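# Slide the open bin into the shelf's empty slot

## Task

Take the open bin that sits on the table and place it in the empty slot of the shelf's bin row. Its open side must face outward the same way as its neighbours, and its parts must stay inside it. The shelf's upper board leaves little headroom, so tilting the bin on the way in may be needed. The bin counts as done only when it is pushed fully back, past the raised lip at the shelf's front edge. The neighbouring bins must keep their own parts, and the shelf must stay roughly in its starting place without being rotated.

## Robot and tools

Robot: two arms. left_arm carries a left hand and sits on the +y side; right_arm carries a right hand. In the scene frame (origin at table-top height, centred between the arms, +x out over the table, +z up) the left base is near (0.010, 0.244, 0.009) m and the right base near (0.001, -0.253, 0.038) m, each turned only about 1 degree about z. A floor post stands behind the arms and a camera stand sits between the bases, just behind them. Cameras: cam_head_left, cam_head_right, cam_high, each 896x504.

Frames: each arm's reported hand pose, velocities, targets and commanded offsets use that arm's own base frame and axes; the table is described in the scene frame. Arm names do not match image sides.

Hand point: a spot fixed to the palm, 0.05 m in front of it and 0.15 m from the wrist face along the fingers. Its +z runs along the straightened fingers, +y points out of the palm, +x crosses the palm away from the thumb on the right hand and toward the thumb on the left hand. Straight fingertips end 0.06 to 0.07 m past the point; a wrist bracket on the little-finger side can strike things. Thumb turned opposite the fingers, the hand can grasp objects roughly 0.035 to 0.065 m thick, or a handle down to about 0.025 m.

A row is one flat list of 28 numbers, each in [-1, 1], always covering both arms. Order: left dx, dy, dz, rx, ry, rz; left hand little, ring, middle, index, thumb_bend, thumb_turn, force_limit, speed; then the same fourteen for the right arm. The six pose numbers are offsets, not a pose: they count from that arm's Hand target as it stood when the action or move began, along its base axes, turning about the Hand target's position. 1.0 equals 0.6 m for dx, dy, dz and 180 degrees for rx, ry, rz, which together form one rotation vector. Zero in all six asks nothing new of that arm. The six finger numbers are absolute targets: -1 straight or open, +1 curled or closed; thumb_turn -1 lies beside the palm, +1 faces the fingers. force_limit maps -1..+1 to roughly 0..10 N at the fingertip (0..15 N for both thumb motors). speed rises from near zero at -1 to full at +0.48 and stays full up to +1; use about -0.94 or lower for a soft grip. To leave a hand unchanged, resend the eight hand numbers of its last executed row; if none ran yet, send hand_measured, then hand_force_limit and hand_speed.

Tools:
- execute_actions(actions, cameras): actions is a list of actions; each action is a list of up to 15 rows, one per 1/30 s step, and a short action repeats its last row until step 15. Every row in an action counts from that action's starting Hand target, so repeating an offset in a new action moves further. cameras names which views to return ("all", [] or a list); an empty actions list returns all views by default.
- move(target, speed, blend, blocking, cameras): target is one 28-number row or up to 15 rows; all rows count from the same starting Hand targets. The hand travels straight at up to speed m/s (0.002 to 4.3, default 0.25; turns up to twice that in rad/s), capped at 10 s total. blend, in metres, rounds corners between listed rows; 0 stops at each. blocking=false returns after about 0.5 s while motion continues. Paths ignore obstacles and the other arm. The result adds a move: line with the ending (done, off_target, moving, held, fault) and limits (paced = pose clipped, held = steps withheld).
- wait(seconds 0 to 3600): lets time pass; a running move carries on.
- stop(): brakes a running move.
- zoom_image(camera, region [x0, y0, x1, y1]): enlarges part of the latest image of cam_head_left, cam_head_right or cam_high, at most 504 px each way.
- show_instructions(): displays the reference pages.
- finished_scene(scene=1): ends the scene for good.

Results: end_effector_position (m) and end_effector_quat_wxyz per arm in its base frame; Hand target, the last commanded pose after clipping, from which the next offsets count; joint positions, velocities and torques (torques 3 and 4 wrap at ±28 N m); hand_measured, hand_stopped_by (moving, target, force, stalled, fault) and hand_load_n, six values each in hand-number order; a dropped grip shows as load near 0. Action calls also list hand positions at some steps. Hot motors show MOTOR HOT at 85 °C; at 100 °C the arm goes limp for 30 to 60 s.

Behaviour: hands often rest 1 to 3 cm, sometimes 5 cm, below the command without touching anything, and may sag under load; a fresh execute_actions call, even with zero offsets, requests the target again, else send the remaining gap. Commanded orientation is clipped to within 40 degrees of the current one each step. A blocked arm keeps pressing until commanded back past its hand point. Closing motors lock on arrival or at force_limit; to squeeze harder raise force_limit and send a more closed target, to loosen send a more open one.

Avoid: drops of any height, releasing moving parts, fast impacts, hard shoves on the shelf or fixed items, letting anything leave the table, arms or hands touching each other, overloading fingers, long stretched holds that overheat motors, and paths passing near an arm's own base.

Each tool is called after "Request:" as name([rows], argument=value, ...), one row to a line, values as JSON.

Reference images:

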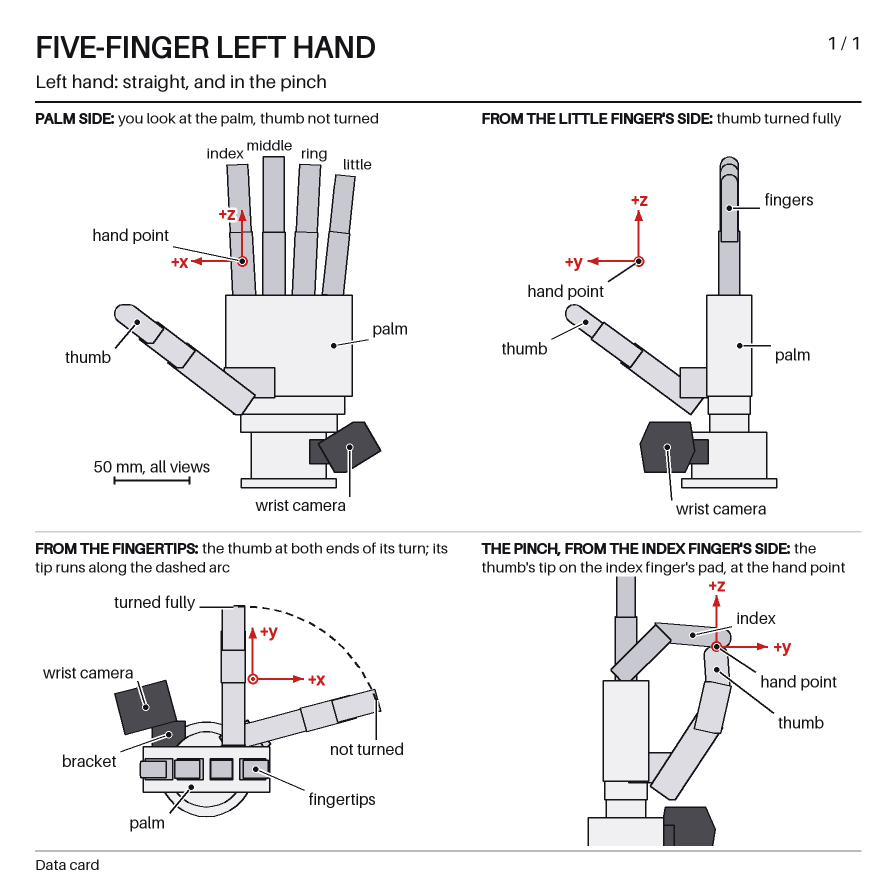

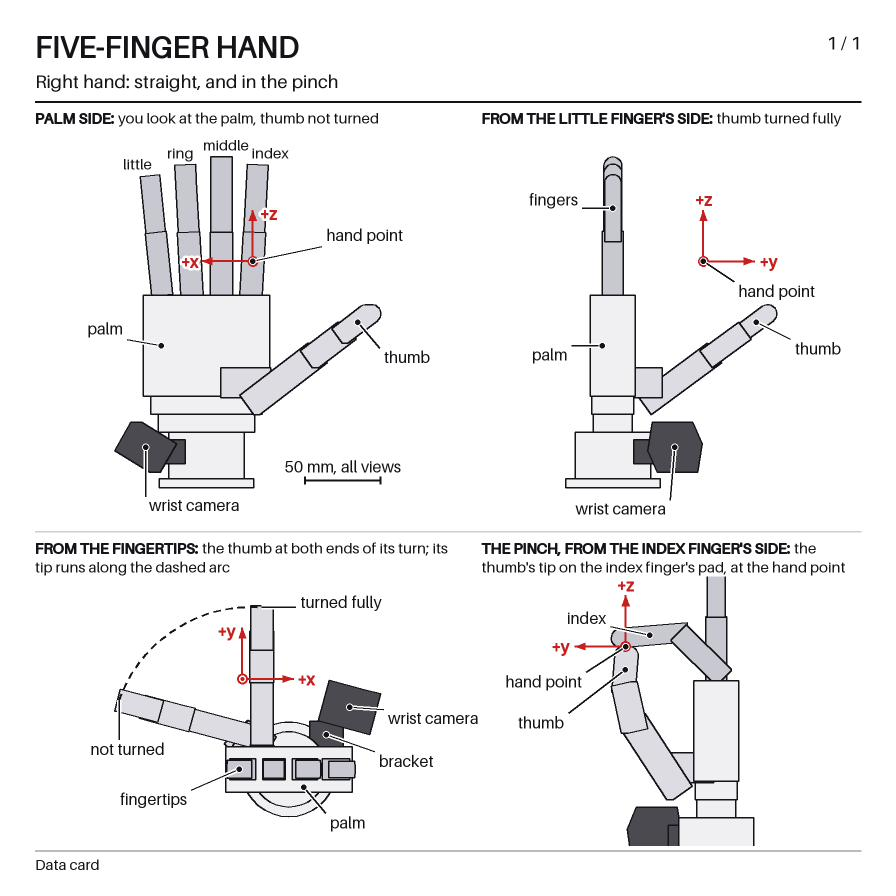

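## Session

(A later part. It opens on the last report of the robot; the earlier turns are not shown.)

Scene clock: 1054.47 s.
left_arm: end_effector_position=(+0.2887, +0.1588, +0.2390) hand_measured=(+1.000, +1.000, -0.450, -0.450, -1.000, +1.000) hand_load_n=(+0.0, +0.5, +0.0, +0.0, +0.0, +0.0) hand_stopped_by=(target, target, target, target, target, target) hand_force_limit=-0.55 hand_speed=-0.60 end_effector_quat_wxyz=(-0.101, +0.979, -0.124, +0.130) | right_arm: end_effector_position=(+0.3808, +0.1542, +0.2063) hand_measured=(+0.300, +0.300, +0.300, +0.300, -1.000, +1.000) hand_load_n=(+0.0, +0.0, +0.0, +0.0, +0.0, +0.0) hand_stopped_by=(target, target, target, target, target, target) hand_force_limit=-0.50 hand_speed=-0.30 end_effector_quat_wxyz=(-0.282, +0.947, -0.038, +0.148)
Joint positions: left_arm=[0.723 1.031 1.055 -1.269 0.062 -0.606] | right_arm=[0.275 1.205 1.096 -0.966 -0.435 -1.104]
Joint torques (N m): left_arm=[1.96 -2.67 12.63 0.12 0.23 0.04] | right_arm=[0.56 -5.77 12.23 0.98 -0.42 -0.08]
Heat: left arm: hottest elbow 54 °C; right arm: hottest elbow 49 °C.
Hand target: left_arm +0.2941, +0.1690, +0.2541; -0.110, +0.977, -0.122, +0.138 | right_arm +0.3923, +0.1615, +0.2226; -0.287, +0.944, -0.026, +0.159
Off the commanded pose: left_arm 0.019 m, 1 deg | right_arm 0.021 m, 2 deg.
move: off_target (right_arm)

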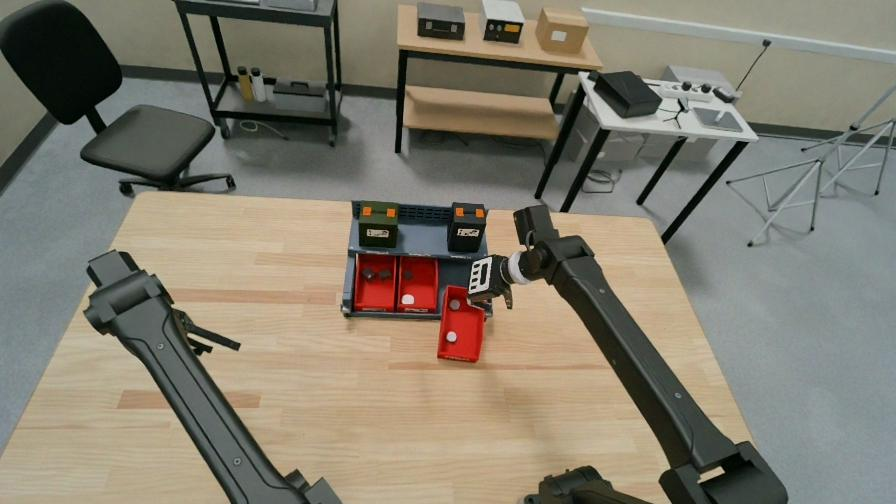

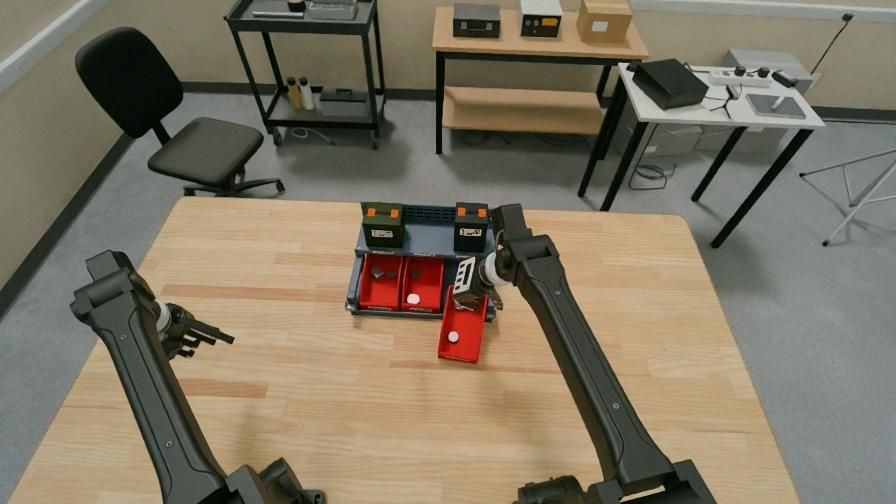

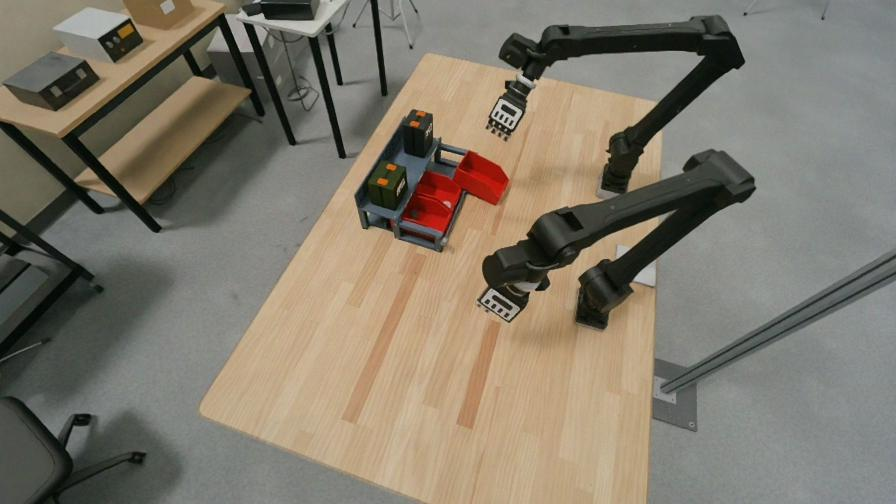

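Request:
move(target=[0,0,0,0,0,0,1,1,-0.45,-0.45,-1,1,-0.55,-0.6,0.0,0.0,-0.2377,0,0,0,0.3,0.3,0.3,0.3,-1,1,-0.5,-0.3], speed=0.15, cameras=["all"])

Request:
zoom_image(camera="cam_high", region=[440, 120, 540, 220])

Request:
zoom_image(camera="cam_head_left", region=[410, 250, 530, 370])

Request:
zoom_image(camera="cam_head_right", region=[410, 250, 530, 370])

Scene clock: 1060.70 s.
left_arm: end_effector_position=(+0.2887, +0.1588, +0.2390) hand_measured=(+1.000, +1.000, -0.450, -0.450, -1.000, +1.000) hand_load_n=(+0.0, +0.0, +0.0, +0.0, +0.0, +0.0) hand_stopped_by=(target, target, target, target, target, target) hand_force_limit=-0.55 hand_speed=-0.60 end_effector_quat_wxyz=(-0.101, +0.979, -0.124, +0.130) | right_arm: end_effector_position=(+0.3901, +0.1569, +0.0817) hand_measured=(+0.300, +0.300, +0.300, +0.300, -1.000, +1.000) hand_load_n=(+0.5, +0.5, +0.0, +0.0, -0.5, +0.5) hand_stopped_by=(target, target, target, target, target, target) hand_force_limit=-0.50 hand_speed=-0.30 end_effector_quat_wxyz=(-0.285, +0.945, -0.035, +0.156)
Joint positions: left_arm=[0.723 1.031 1.055 -1.269 0.062 -0.606] | right_arm=[0.275 1.32 0.849 -0.585 -0.435 -1.106]
Joint torques (N m): left_arm=[1.9 -2.67 12.63 0.1 0.23 0.04] | right_arm=[0.56 -6.95 8.13 1.8 -0.39 -0.05]
Motor temperatures (°C): left_arm=[29 30 55 26 29 29] | right_arm=[30 30 49 30 27 29]
Heat: left arm: hottest elbow 55 °C; right arm: hottest elbow 49 °C.
Hand target: left_arm +0.2941, +0.1690, +0.2541; -0.110, +0.977, -0.122, +0.138 | right_arm +0.3923, +0.1616, +0.0799; -0.287, +0.944, -0.027, +0.158
Off the commanded pose: left_arm 0.019 m, 1 deg | right_arm 0.005 m, 1 deg.
move: done

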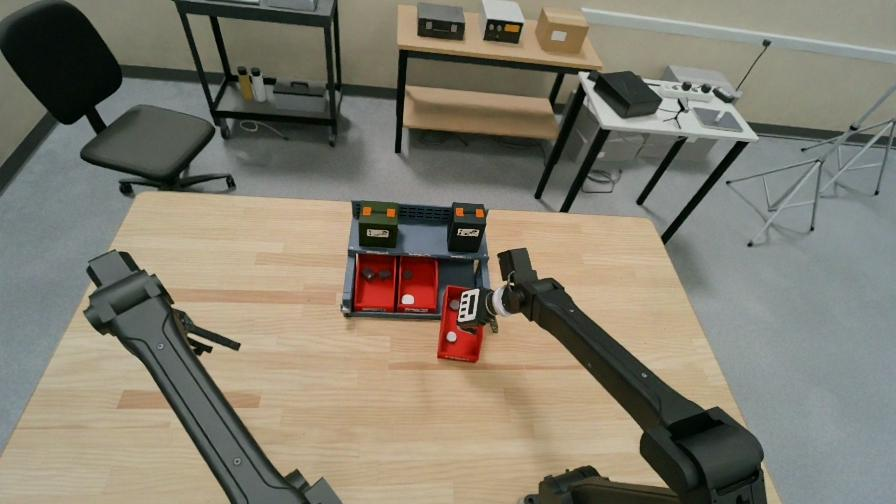

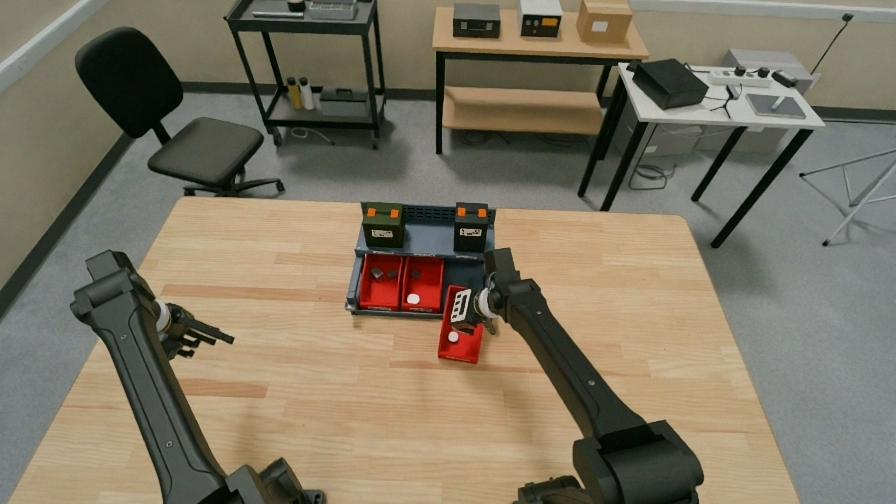

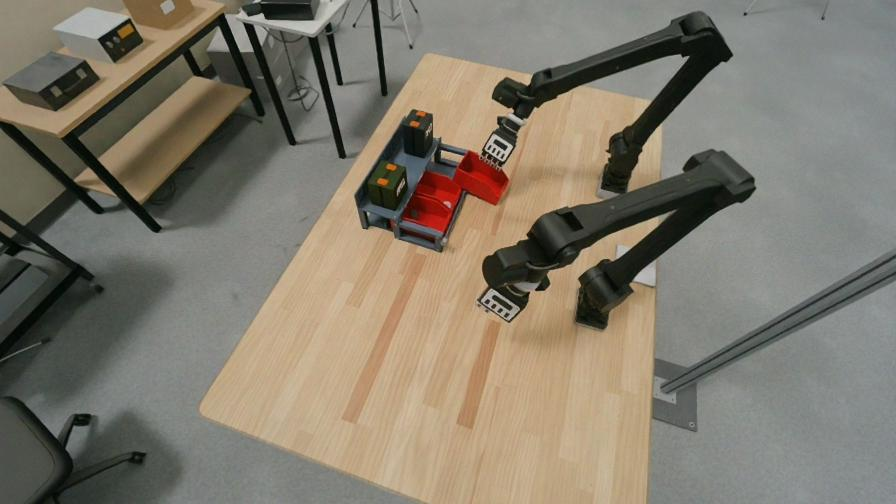

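Scaled by 5.040 from the camera's image (finer frame: 1280x720).

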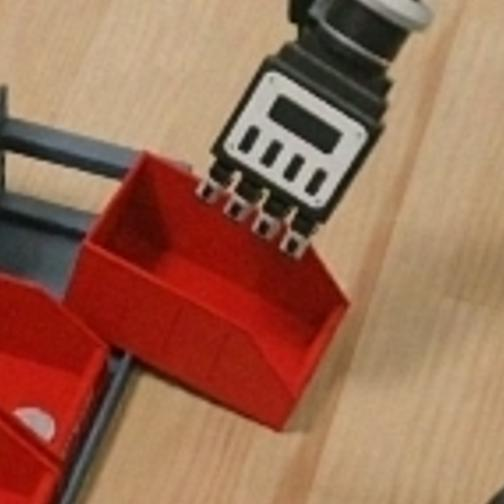

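Scaled by 4.200 from the camera's image (finer frame: 1280x720).

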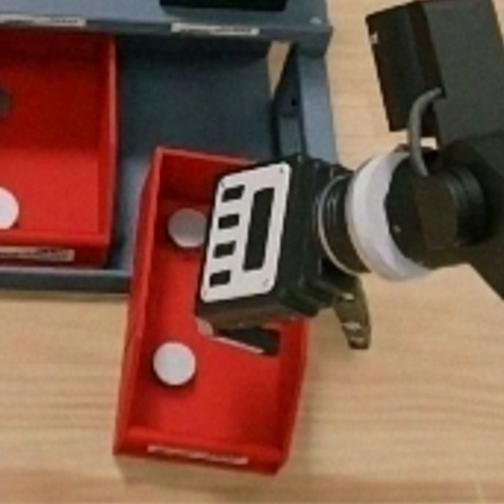

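Scaled by 4.200 from the camera's image (finer frame: 1280x720).

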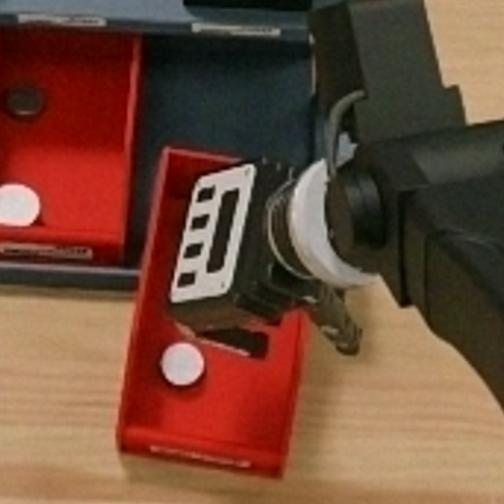

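Request:
move(target=[0,0,0,0,0,0,1,1,-0.45,-0.45,-1,1,-0.55,-0.6,0.003,0.007,-0.115,0,0,0,0.3,0.3,0.3,0.3,-1,1,-0.5,-0.3], speed=0.1, cameras=["all"])

Request:
zoom_image(camera="cam_high", region=[440, 120, 540, 220])

Request:
zoom_image(camera="cam_head_left", region=[410, 250, 530, 370])

Request:
zoom_image(camera="cam_head_right", region=[410, 250, 530, 370])

Scene clock: 1065.50 s.
left_arm: end_effector_position=(+0.2887, +0.1588, +0.2390) hand_measured=(+1.000, +1.000, -0.450, -0.450, -1.000, +1.000) hand_load_n=(+0.0, +0.0, +0.0, +0.0, +0.0, +0.0) hand_stopped_by=(target, target, target, target, target, target) hand_force_limit=-0.55 hand_speed=-0.60 end_effector_quat_wxyz=(-0.101, +0.979, -0.124, +0.130) | right_arm: end_effector_position=(+0.3940, +0.1610, +0.0144) hand_measured=(+0.300, +0.300, +0.300, +0.300, -1.000, +1.000) hand_load_n=(+0.0, +0.0, +0.0, +0.0, +0.0, +0.0) hand_stopped_by=(target, target, target, target, target, target) hand_force_limit=-0.50 hand_speed=-0.30 end_effector_quat_wxyz=(-0.286, +0.944, -0.031, +0.159)
Joint positions: left_arm=[0.723 1.031 1.055 -1.269 0.062 -0.606] | right_arm=[0.282 1.445 0.759 -0.363 -0.435 -1.106]
Joint torques (N m): left_arm=[1.9 -2.67 12.63 0.1 0.23 0.04] | right_arm=[0.73 -7.47 7.16 1.76 -0.23 0.04]
Motor temperatures (°C): left_arm=[29 30 55 26 29 29] | right_arm=[30 30 48 30 27 29]
Heat: left arm: hottest elbow 55 °C; right arm: hottest elbow 48 °C.
Hand target: left_arm +0.2941, +0.1690, +0.2541; -0.110, +0.977, -0.122, +0.138 | right_arm +0.3942, +0.1659, +0.0110; -0.287, +0.944, -0.026, +0.158
Off the commanded pose: left_arm 0.019 m, 1 deg | right_arm 0.006 m, 0 deg.
move: done

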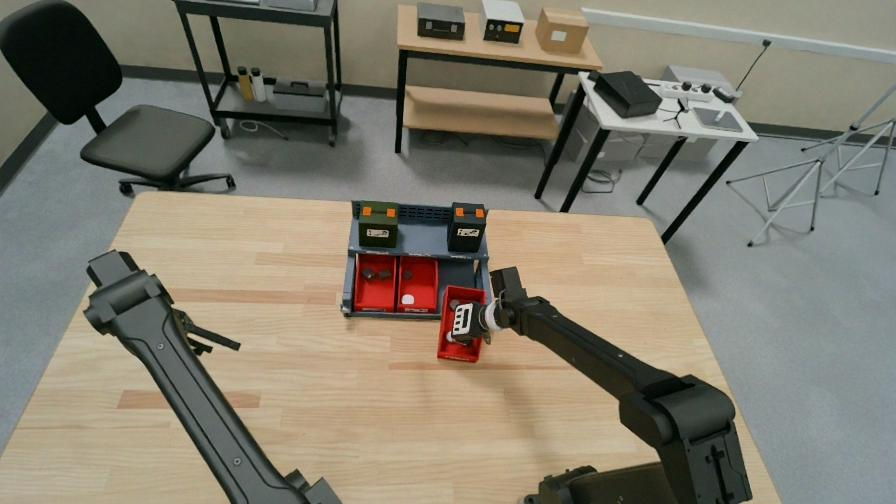

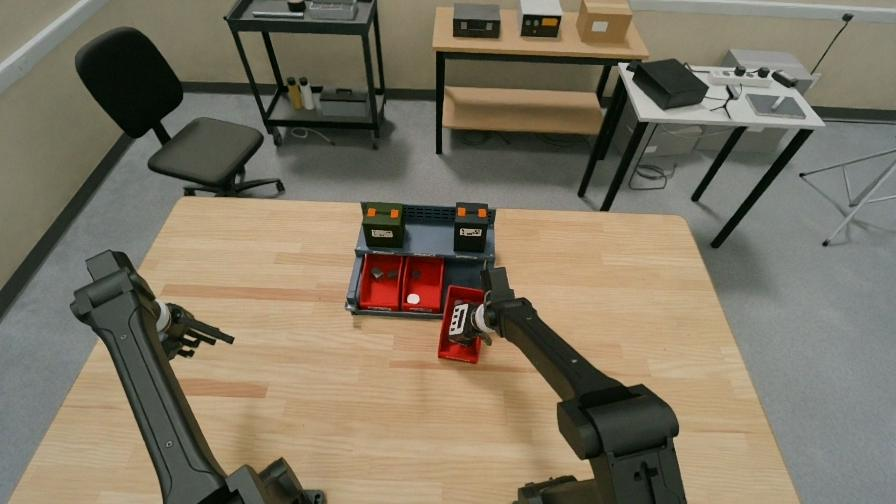

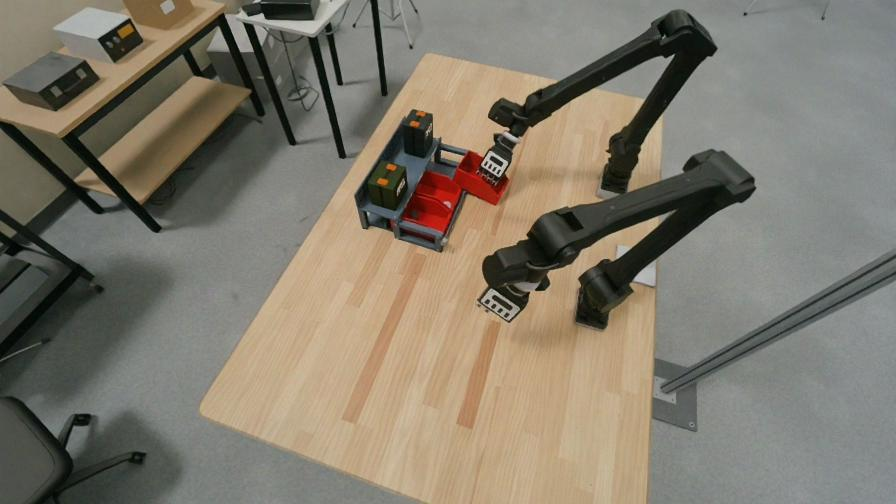

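Scaled by 5.040 from the camera's image (finer frame: 1280x720).

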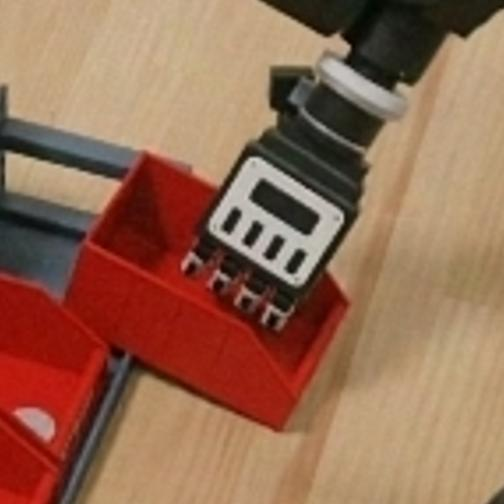

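Scaled by 4.200 from the camera's image (finer frame: 1280x720).

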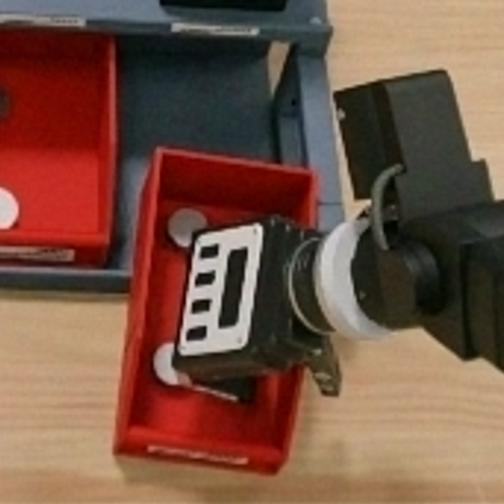

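Scaled by 4.200 from the camera's image (finer frame: 1280x720).

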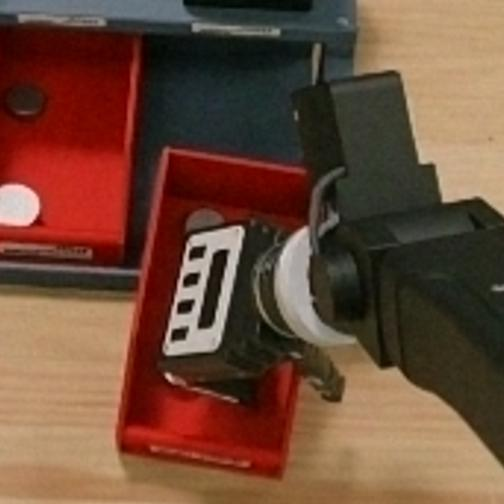

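Request:
move(target=[0,0,0,0,0,0,1,1,-0.45,-0.45,-1,1,-0.55,-0.6,0.0,-0.022,0.0,0,0,0,0.3,0.3,0.3,0.3,-1,1,-0.5,-0.3], speed=0.05, cameras=[])

Request:
move(target=[0,0,0,0,0,0,1,1,-0.45,-0.45,-1,1,-0.55,-0.6,0.0,0,0.0,0,0,0,0.3,0.3,0.3,0.3,0.3,1,-0.6,-0.88], speed=0.05, cameras=[])

Request:
wait(seconds=4, cameras=["all"])

Request:
zoom_image(camera="cam_high", region=[440, 120, 540, 220])

Request:
zoom_image(camera="cam_head_left", region=[410, 250, 530, 370])

Scene clock: 1071.97 s.
left_arm: end_effector_position=(+0.2887, +0.1588, +0.2390) hand_measured=(+1.000, +1.000, -0.450, -0.450, -1.000, +1.000) hand_load_n=(+0.0, +0.0, +0.0, +0.0, +0.0, +0.0) hand_stopped_by=(target, target, target, target, target, target) hand_force_limit=-0.55 hand_speed=-0.60 end_effector_quat_wxyz=(-0.101, +0.979, -0.124, +0.130) | right_arm: end_effector_position=(+0.3938, +0.1575, +0.0130) hand_measured=(+0.300, +0.300, +0.300, +0.300, -1.000, +1.000) hand_load_n=(+0.0, +0.0, +0.0, +0.0, +0.0, +0.5) hand_stopped_by=(target, target, target, target, target, target) hand_force_limit=-0.50 hand_speed=-0.30 end_effector_quat_wxyz=(-0.288, +0.944, -0.025, +0.159)
Joint positions: left_arm=[0.723 1.031 1.055 -1.269 0.062 -0.606] | right_arm=[0.271 1.445 0.754 -0.363 -0.447 -1.127]
Joint torques (N m): left_arm=[1.9 -2.73 12.63 0.12 0.23 0.04] | right_arm=[-1.08 -8.18 7.01 1.25 -0.41 -0.09]
Motor temperatures (°C): left_arm=[29 30 56 26 29 29] | right_arm=[30 30 48 30 27 29]
Heat: left arm: hottest elbow 56 °C; right arm: hottest elbow 48 °C.
Hand target: left_arm +0.2941, +0.1690, +0.2541; -0.110, +0.977, -0.122, +0.138 | right_arm +0.3942, +0.1527, +0.0110; -0.287, +0.944, -0.026, +0.158
Off the commanded pose: left_arm 0.019 m, 1 deg | right_arm 0.005 m, 0 deg.
move: done

Scene clock: 1075.70 s.
left_arm: end_effector_position=(+0.2887, +0.1588, +0.2390) hand_measured=(+1.000, +1.000, -0.450, -0.450, -1.000, +1.000) hand_load_n=(+0.0, +0.0, +0.0, +0.0, +0.0, +0.0) hand_stopped_by=(target, target, target, target, target, target) hand_force_limit=-0.55 hand_speed=-0.60 end_effector_quat_wxyz=(-0.101, +0.979, -0.124, +0.130) | right_arm: end_effector_position=(+0.3923, +0.1555, +0.0114) hand_measured=(+0.300, +0.300, +0.300, +0.300, -0.400, +1.000) hand_load_n=(+0.0, +0.0, +0.5, +0.0, +4.0, +1.0) hand_stopped_by=(target, target, target, target, force, target) hand_force_limit=-0.60 hand_speed=-0.88 end_effector_quat_wxyz=(-0.287, +0.944, -0.026, +0.158)
Joint positions: left_arm=[0.723 1.031 1.055 -1.269 0.062 -0.606] | right_arm=[0.267 1.445 0.75 -0.363 -0.447 -1.128]
Joint torques (N m): left_arm=[1.9 -2.67 12.63 0.12 0.23 0.04] | right_arm=[-0.73 -8.06 7.28 1.25 -0.42 -0.08]
Motor temperatures (°C): left_arm=[29 30 56 26 29 29] | right_arm=[30 30 47 30 27 29]
Heat: left arm: hottest elbow 56 °C; right arm: hottest elbow 47 °C.
Hand target: left_arm +0.2941, +0.1690, +0.2541; -0.110, +0.977, -0.122, +0.138 | right_arm +0.3943, +0.1526, +0.0110; -0.287, +0.944, -0.026, +0.159
Off the commanded pose: left_arm 0.019 m, 1 deg | right_arm 0.003 m, 0 deg.
move: done

Scene clock: 1079.70 s.
left_arm: end_effector_position=(+0.2887, +0.1588, +0.2390) hand_measured=(+1.000, +1.000, -0.450, -0.450, -1.000, +1.000) hand_load_n=(+0.0, +0.0, +0.0, +0.0, +0.0, +0.0) hand_stopped_by=(target, target, target, target, target, target) hand_force_limit=-0.55 hand_speed=-0.60 end_effector_quat_wxyz=(-0.101, +0.979, -0.124, +0.130) | right_arm: end_effector_position=(+0.3923, +0.1555, +0.0114) hand_measured=(+0.300, +0.300, +0.300, +0.300, -0.400, +1.000) hand_load_n=(+0.0, +0.0, +0.5, +0.0, +4.0, +1.0) hand_stopped_by=(target, target, target, target, force, target) hand_force_limit=-0.60 hand_speed=-0.88 end_effector_quat_wxyz=(-0.287, +0.944, -0.026, +0.158)
Joint positions: left_arm=[0.723 1.031 1.055 -1.269 0.062 -0.606] | right_arm=[0.267 1.445 0.75 -0.363 -0.447 -1.128]
Joint torques (N m): left_arm=[1.9 -2.73 12.62 0.1 0.23 0.04] | right_arm=[-0.85 -8 7.27 1.26 -0.42 -0.08]
Motor temperatures (°C): left_arm=[29 30 56 26 29 29] | right_arm=[30 30 46 30 27 29]
Heat: left arm: hottest elbow 56 °C; right arm: hottest elbow 46 °C.
Hand target: left_arm +0.2941, +0.1690, +0.2541; -0.110, +0.977, -0.122, +0.138 | right_arm +0.3943, +0.1526, +0.0110; -0.287, +0.944, -0.026, +0.159
Off the commanded pose: left_arm 0.019 m, 1 deg | right_arm 0.003 m, 0 deg.
wait: 4.00 s; at rest by 0.17 s

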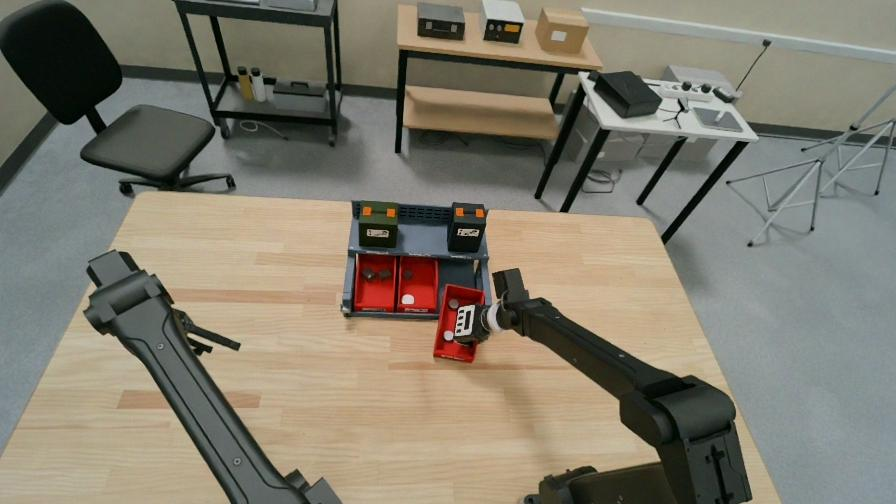

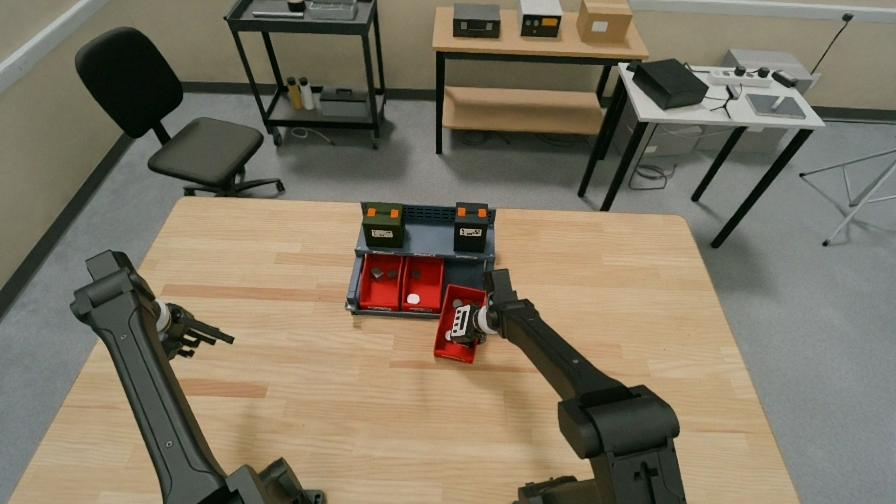

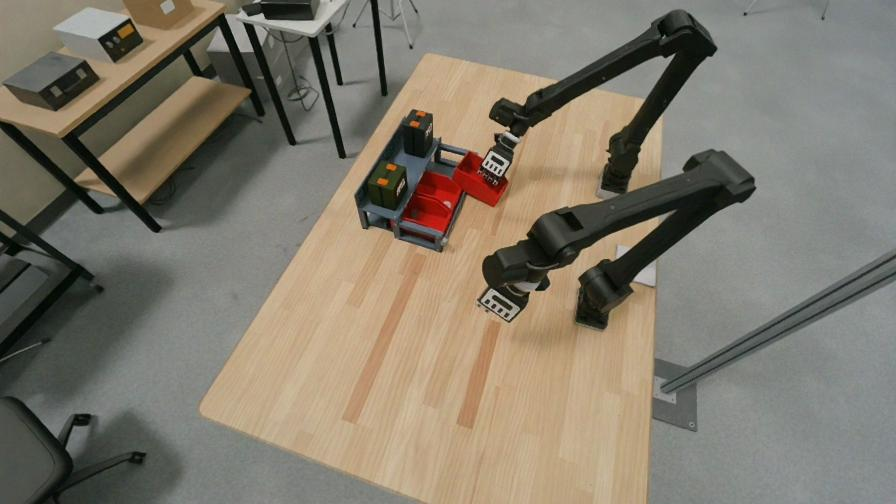

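Scaled by 5.040 from the camera's image (finer frame: 1280x720).

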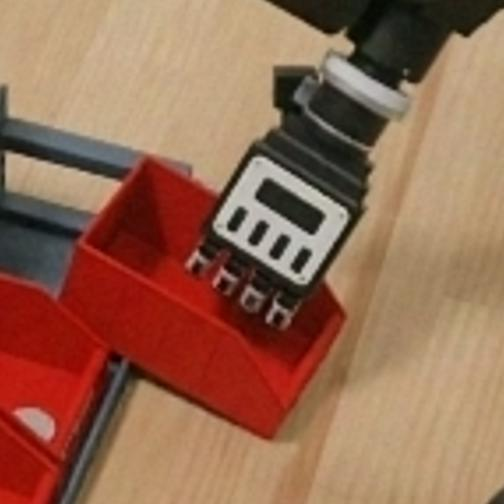

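Scaled by 4.200 from the camera's image (finer frame: 1280x720).

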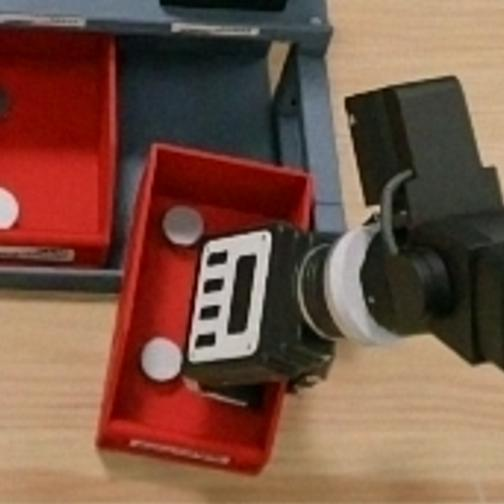

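Request:
move(target=[0,0,0,0,0,0,1,1,-0.45,-0.45,-1,1,-0.55,-0.6,0.0,0,0.0,0,0,0,0.3,0.3,0.5,0.5,0.3,1,-0.45,-0.92], speed=0.05, cameras=[])

Request:
wait(seconds=1, cameras=["all"])

Request:
zoom_image(camera="cam_head_left", region=[410, 250, 530, 370])

Scene clock: 1085.57 s.
left_arm: end_effector_position=(+0.2887, +0.1588, +0.2390) hand_measured=(+1.000, +1.000, -0.450, -0.450, -1.000, +1.000) hand_load_n=(+0.0, +0.0, +0.0, +0.0, +0.0, +0.0) hand_stopped_by=(target, target, target, target, target, target) hand_force_limit=-0.55 hand_speed=-0.60 end_effector_quat_wxyz=(-0.101, +0.979, -0.124, +0.130) | right_arm: end_effector_position=(+0.3922, +0.1557, +0.0114) hand_measured=(+0.300, +0.300, +0.306, +0.426, -0.400, +1.000) hand_load_n=(+0.0, +0.0, +2.0, +2.5, +5.0, +0.5) hand_stopped_by=(target, target, force, force, force, target) hand_force_limit=-0.45 hand_speed=-0.92 end_effector_quat_wxyz=(-0.287, +0.944, -0.026, +0.158)
Joint positions: left_arm=[0.723 1.031 1.055 -1.269 0.062 -0.606] | right_arm=[0.267 1.445 0.75 -0.363 -0.448 -1.128]
Joint torques (N m): left_arm=[1.9 -2.73 12.63 0.12 0.23 0.04] | right_arm=[-0.85 -8.18 7.28 1.28 -0.41 -0.08]
Motor temperatures (°C): left_arm=[29 30 57 26 29 29] | right_arm=[30 30 45 30 27 29]
Heat: left arm: hottest elbow 57 °C; right arm: hottest elbow 45 °C.
Hand target: left_arm +0.2941, +0.1690, +0.2541; -0.110, +0.977, -0.122, +0.138 | right_arm +0.3943, +0.1527, +0.0110; -0.287, +0.944, -0.026, +0.159
Off the commanded pose: left_arm 0.019 m, 1 deg | right_arm 0.004 m, 0 deg.
move: done

Scene clock: 1086.57 s.
left_arm: end_effector_position=(+0.2887, +0.1588, +0.2390) hand_measured=(+1.000, +1.000, -0.450, -0.450, -1.000, +1.000) hand_load_n=(+0.0, +0.0, +0.0, +0.0, +0.0, +0.0) hand_stopped_by=(target, target, target, target, target, target) hand_force_limit=-0.55 hand_speed=-0.60 end_effector_quat_wxyz=(-0.101, +0.979, -0.124, +0.130) | right_arm: end_effector_position=(+0.3922, +0.1557, +0.0114) hand_measured=(+0.300, +0.300, +0.306, +0.426, -0.400, +1.000) hand_load_n=(+0.0, +0.0, +2.0, +2.5, +5.0, +1.0) hand_stopped_by=(target, target, force, force, force, target) hand_force_limit=-0.45 hand_speed=-0.92 end_effector_quat_wxyz=(-0.287, +0.944, -0.026, +0.158)
Joint positions: left_arm=[0.723 1.031 1.055 -1.269 0.062 -0.606] | right_arm=[0.267 1.445 0.75 -0.363 -0.448 -1.128]
Joint torques (N m): left_arm=[1.96 -2.67 12.63 0.12 0.24 0.04] | right_arm=[-0.91 -8.12 7.28 1.26 -0.4 -0.08]
Motor temperatures (°C): left_arm=[29 30 57 26 29 29] | right_arm=[30 31 45 30 27 29]
Heat: left arm: hottest elbow 57 °C; right arm: hottest elbow 45 °C.
Hand target: left_arm +0.2941, +0.1690, +0.2541; -0.110, +0.977, -0.122, +0.138 | right_arm +0.3943, +0.1527, +0.0110; -0.287, +0.944, -0.026, +0.159
Off the commanded pose: left_arm 0.019 m, 1 deg | right_arm 0.004 m, 0 deg.
wait: 1.00 s; at rest by 0.17 s

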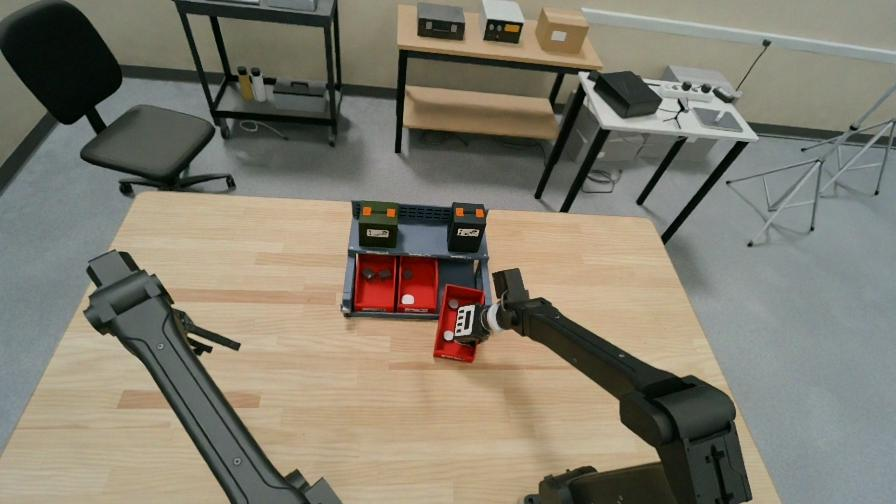

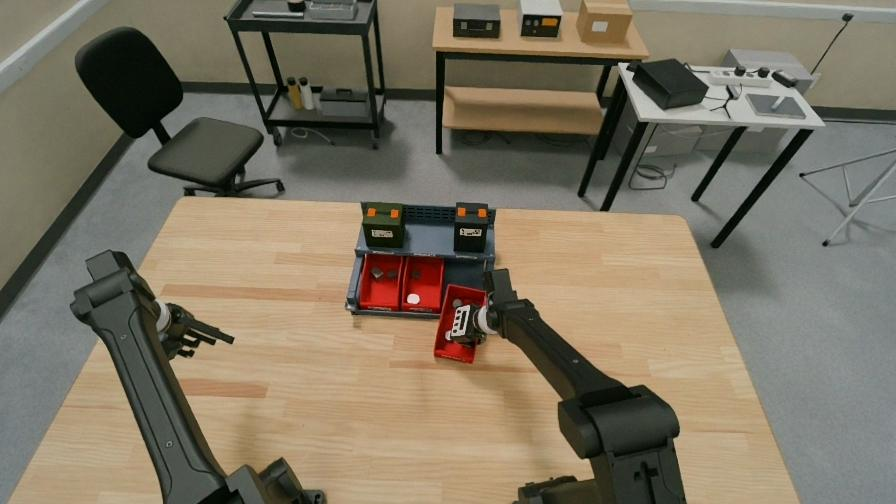

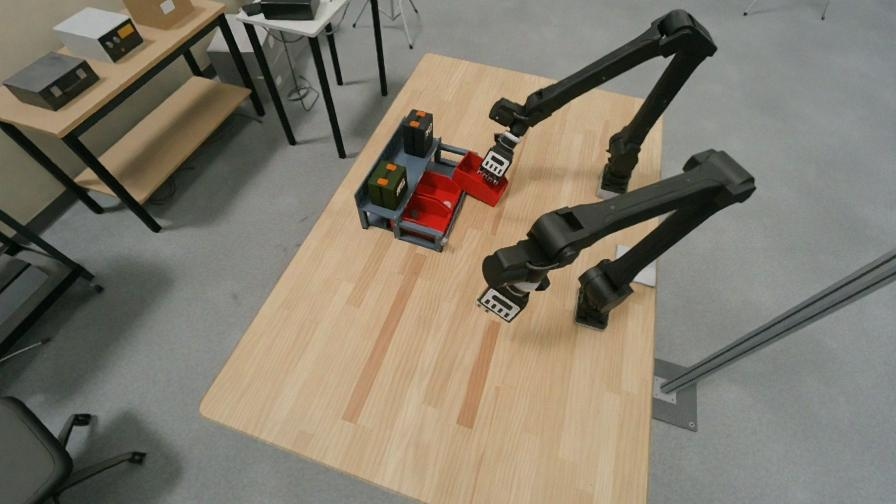

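Scaled by 4.200 from the camera's image (finer frame: 1280x720).

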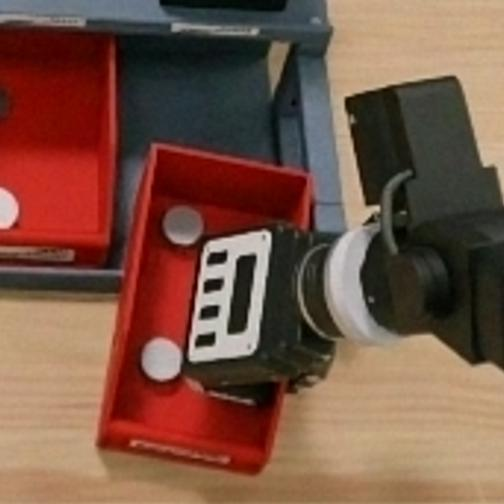

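Request:
move([
  [0,0,0,0,0,0,1,1,-0.45,-0.45,-1,1,-0.55,-0.6,0.012,0.0,0.04,0,0.035,0,0.3,0.3,0.5,0.5,0.3,1,-0.45,-0.92],
  [0,0,0,0,0,0,1,1,-0.45,-0.45,-1,1,-0.55,-0.6,0.0295,-0.0195,0.0667,-0.0066,0.075,0.0555,0.3,0.3,0.5,0.5,0.3,1,-0.45,-0.92],
], speed=0.06, blend=0.005, cameras=["all"])

Request:
zoom_image(camera="cam_high", region=[440, 120, 540, 220])

Request:
zoom_image(camera="cam_head_left", region=[410, 240, 530, 360])

Request:
zoom_image(camera="cam_head_right", region=[410, 240, 530, 360])

Scene clock: 1100.47 s.
left_arm: end_effector_position=(+0.2887, +0.1588, +0.2390) hand_measured=(+1.000, +1.000, -0.450, -0.450, -1.000, +1.000) hand_load_n=(+0.0, +0.0, +0.0, +0.0, +0.0, +0.0) hand_stopped_by=(target, target, target, target, target, target) hand_force_limit=-0.55 hand_speed=-0.60 end_effector_quat_wxyz=(-0.101, +0.979, -0.124, +0.130) | right_arm: end_effector_position=(+0.3946, +0.1407, +0.0409) hand_measured=(+0.300, +0.300, +0.306, +0.426, -0.400, +1.000) hand_load_n=(+0.0, +0.0, +0.0, +4.0, +5.5, +0.5) hand_stopped_by=(target, target, force, force, force, target) hand_force_limit=-0.45 hand_speed=-0.92 end_effector_quat_wxyz=(-0.280, +0.960, +0.022, +0.010)
Joint positions: left_arm=[0.723 1.031 1.055 -1.269 0.062 -0.606] | right_arm=[0.207 1.58 1.037 -0.89 -0.553 -1.37]
Joint torques (N m): left_arm=[1.9 -2.73 12.63 0.12 0.23 0.04] | right_arm=[-1.03 -9.76 10.25 0.35 -0.66 -0.05]
Motor temperatures (°C): left_arm=[29 30 57 26 29 29] | right_arm=[30 31 44 30 28 29]
Heat: left arm: hottest elbow 57 °C; right arm: hottest elbow 44 °C.
Hand target: left_arm +0.2941, +0.1690, +0.2541; -0.110, +0.977, -0.122, +0.138 | right_arm +0.4118, +0.1410, +0.0509; -0.285, +0.958, +0.024, +0.021
Off the commanded pose: left_arm 0.019 m, 1 deg | right_arm 0.020 m, 1 deg.
move: off_target (right_arm)

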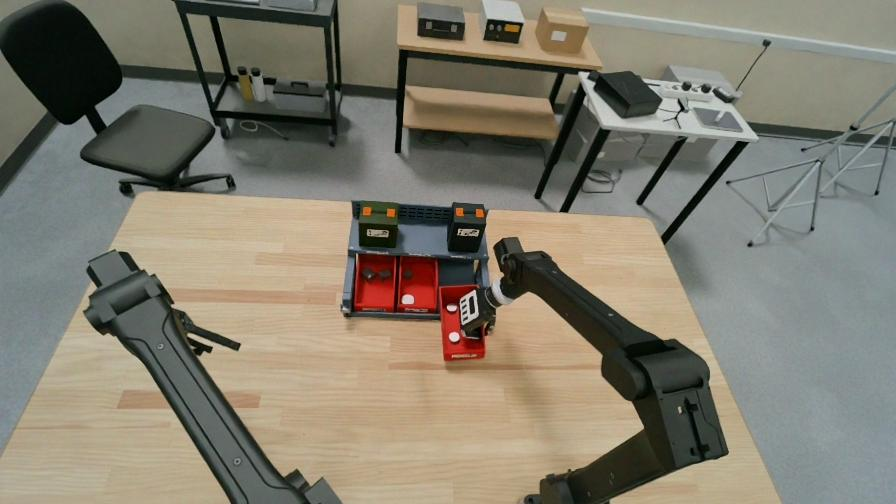

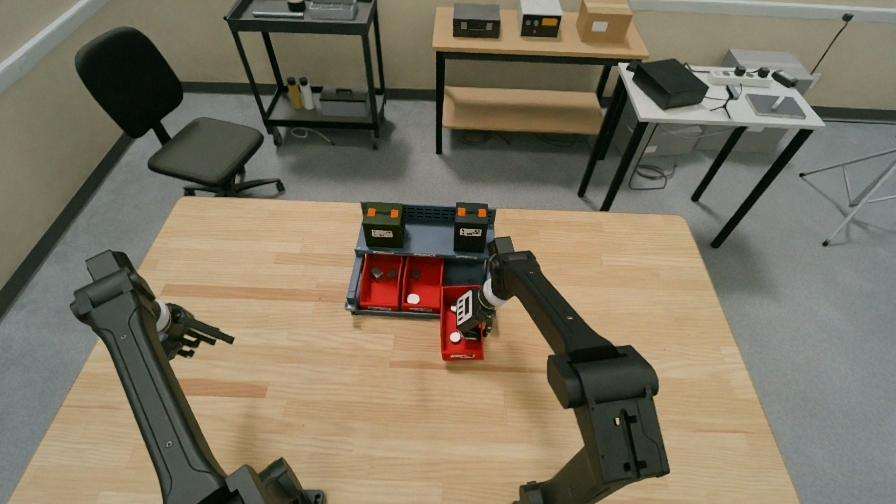

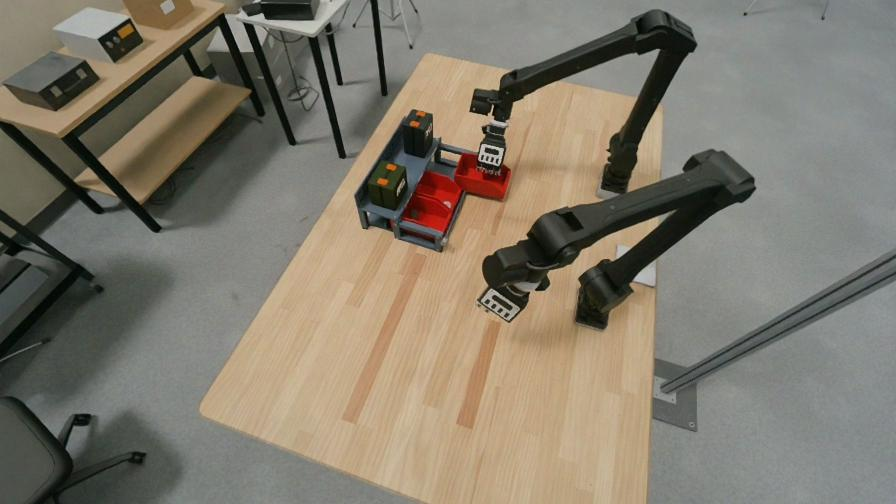

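Scaled by 5.040 from the camera's image (finer frame: 1280x720).

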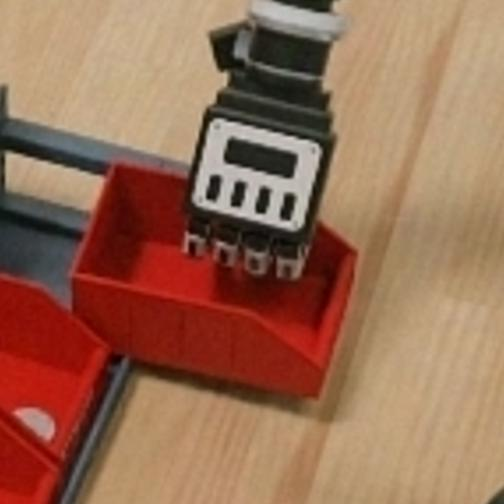

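Scaled by 4.200 from the camera's image (finer frame: 1280x720).

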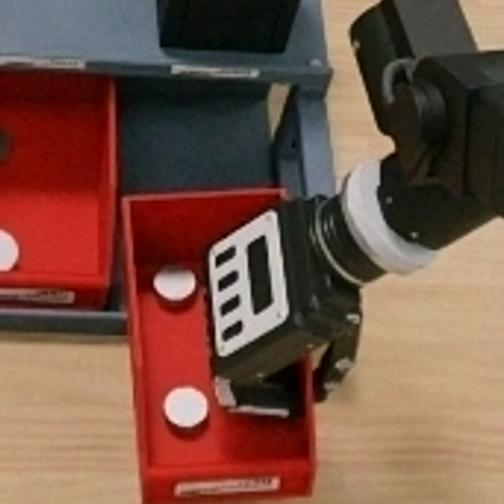

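Scaled by 4.200 from the camera's image (finer frame: 1280x720).

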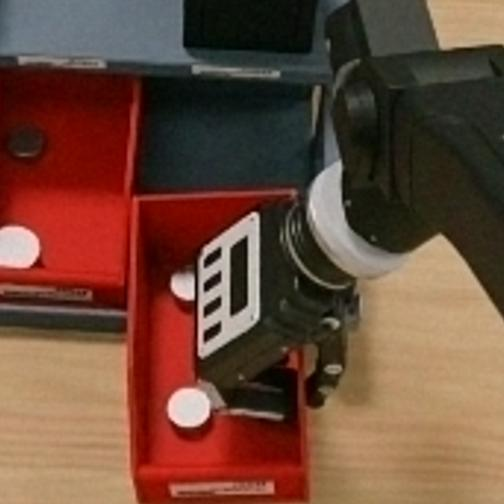

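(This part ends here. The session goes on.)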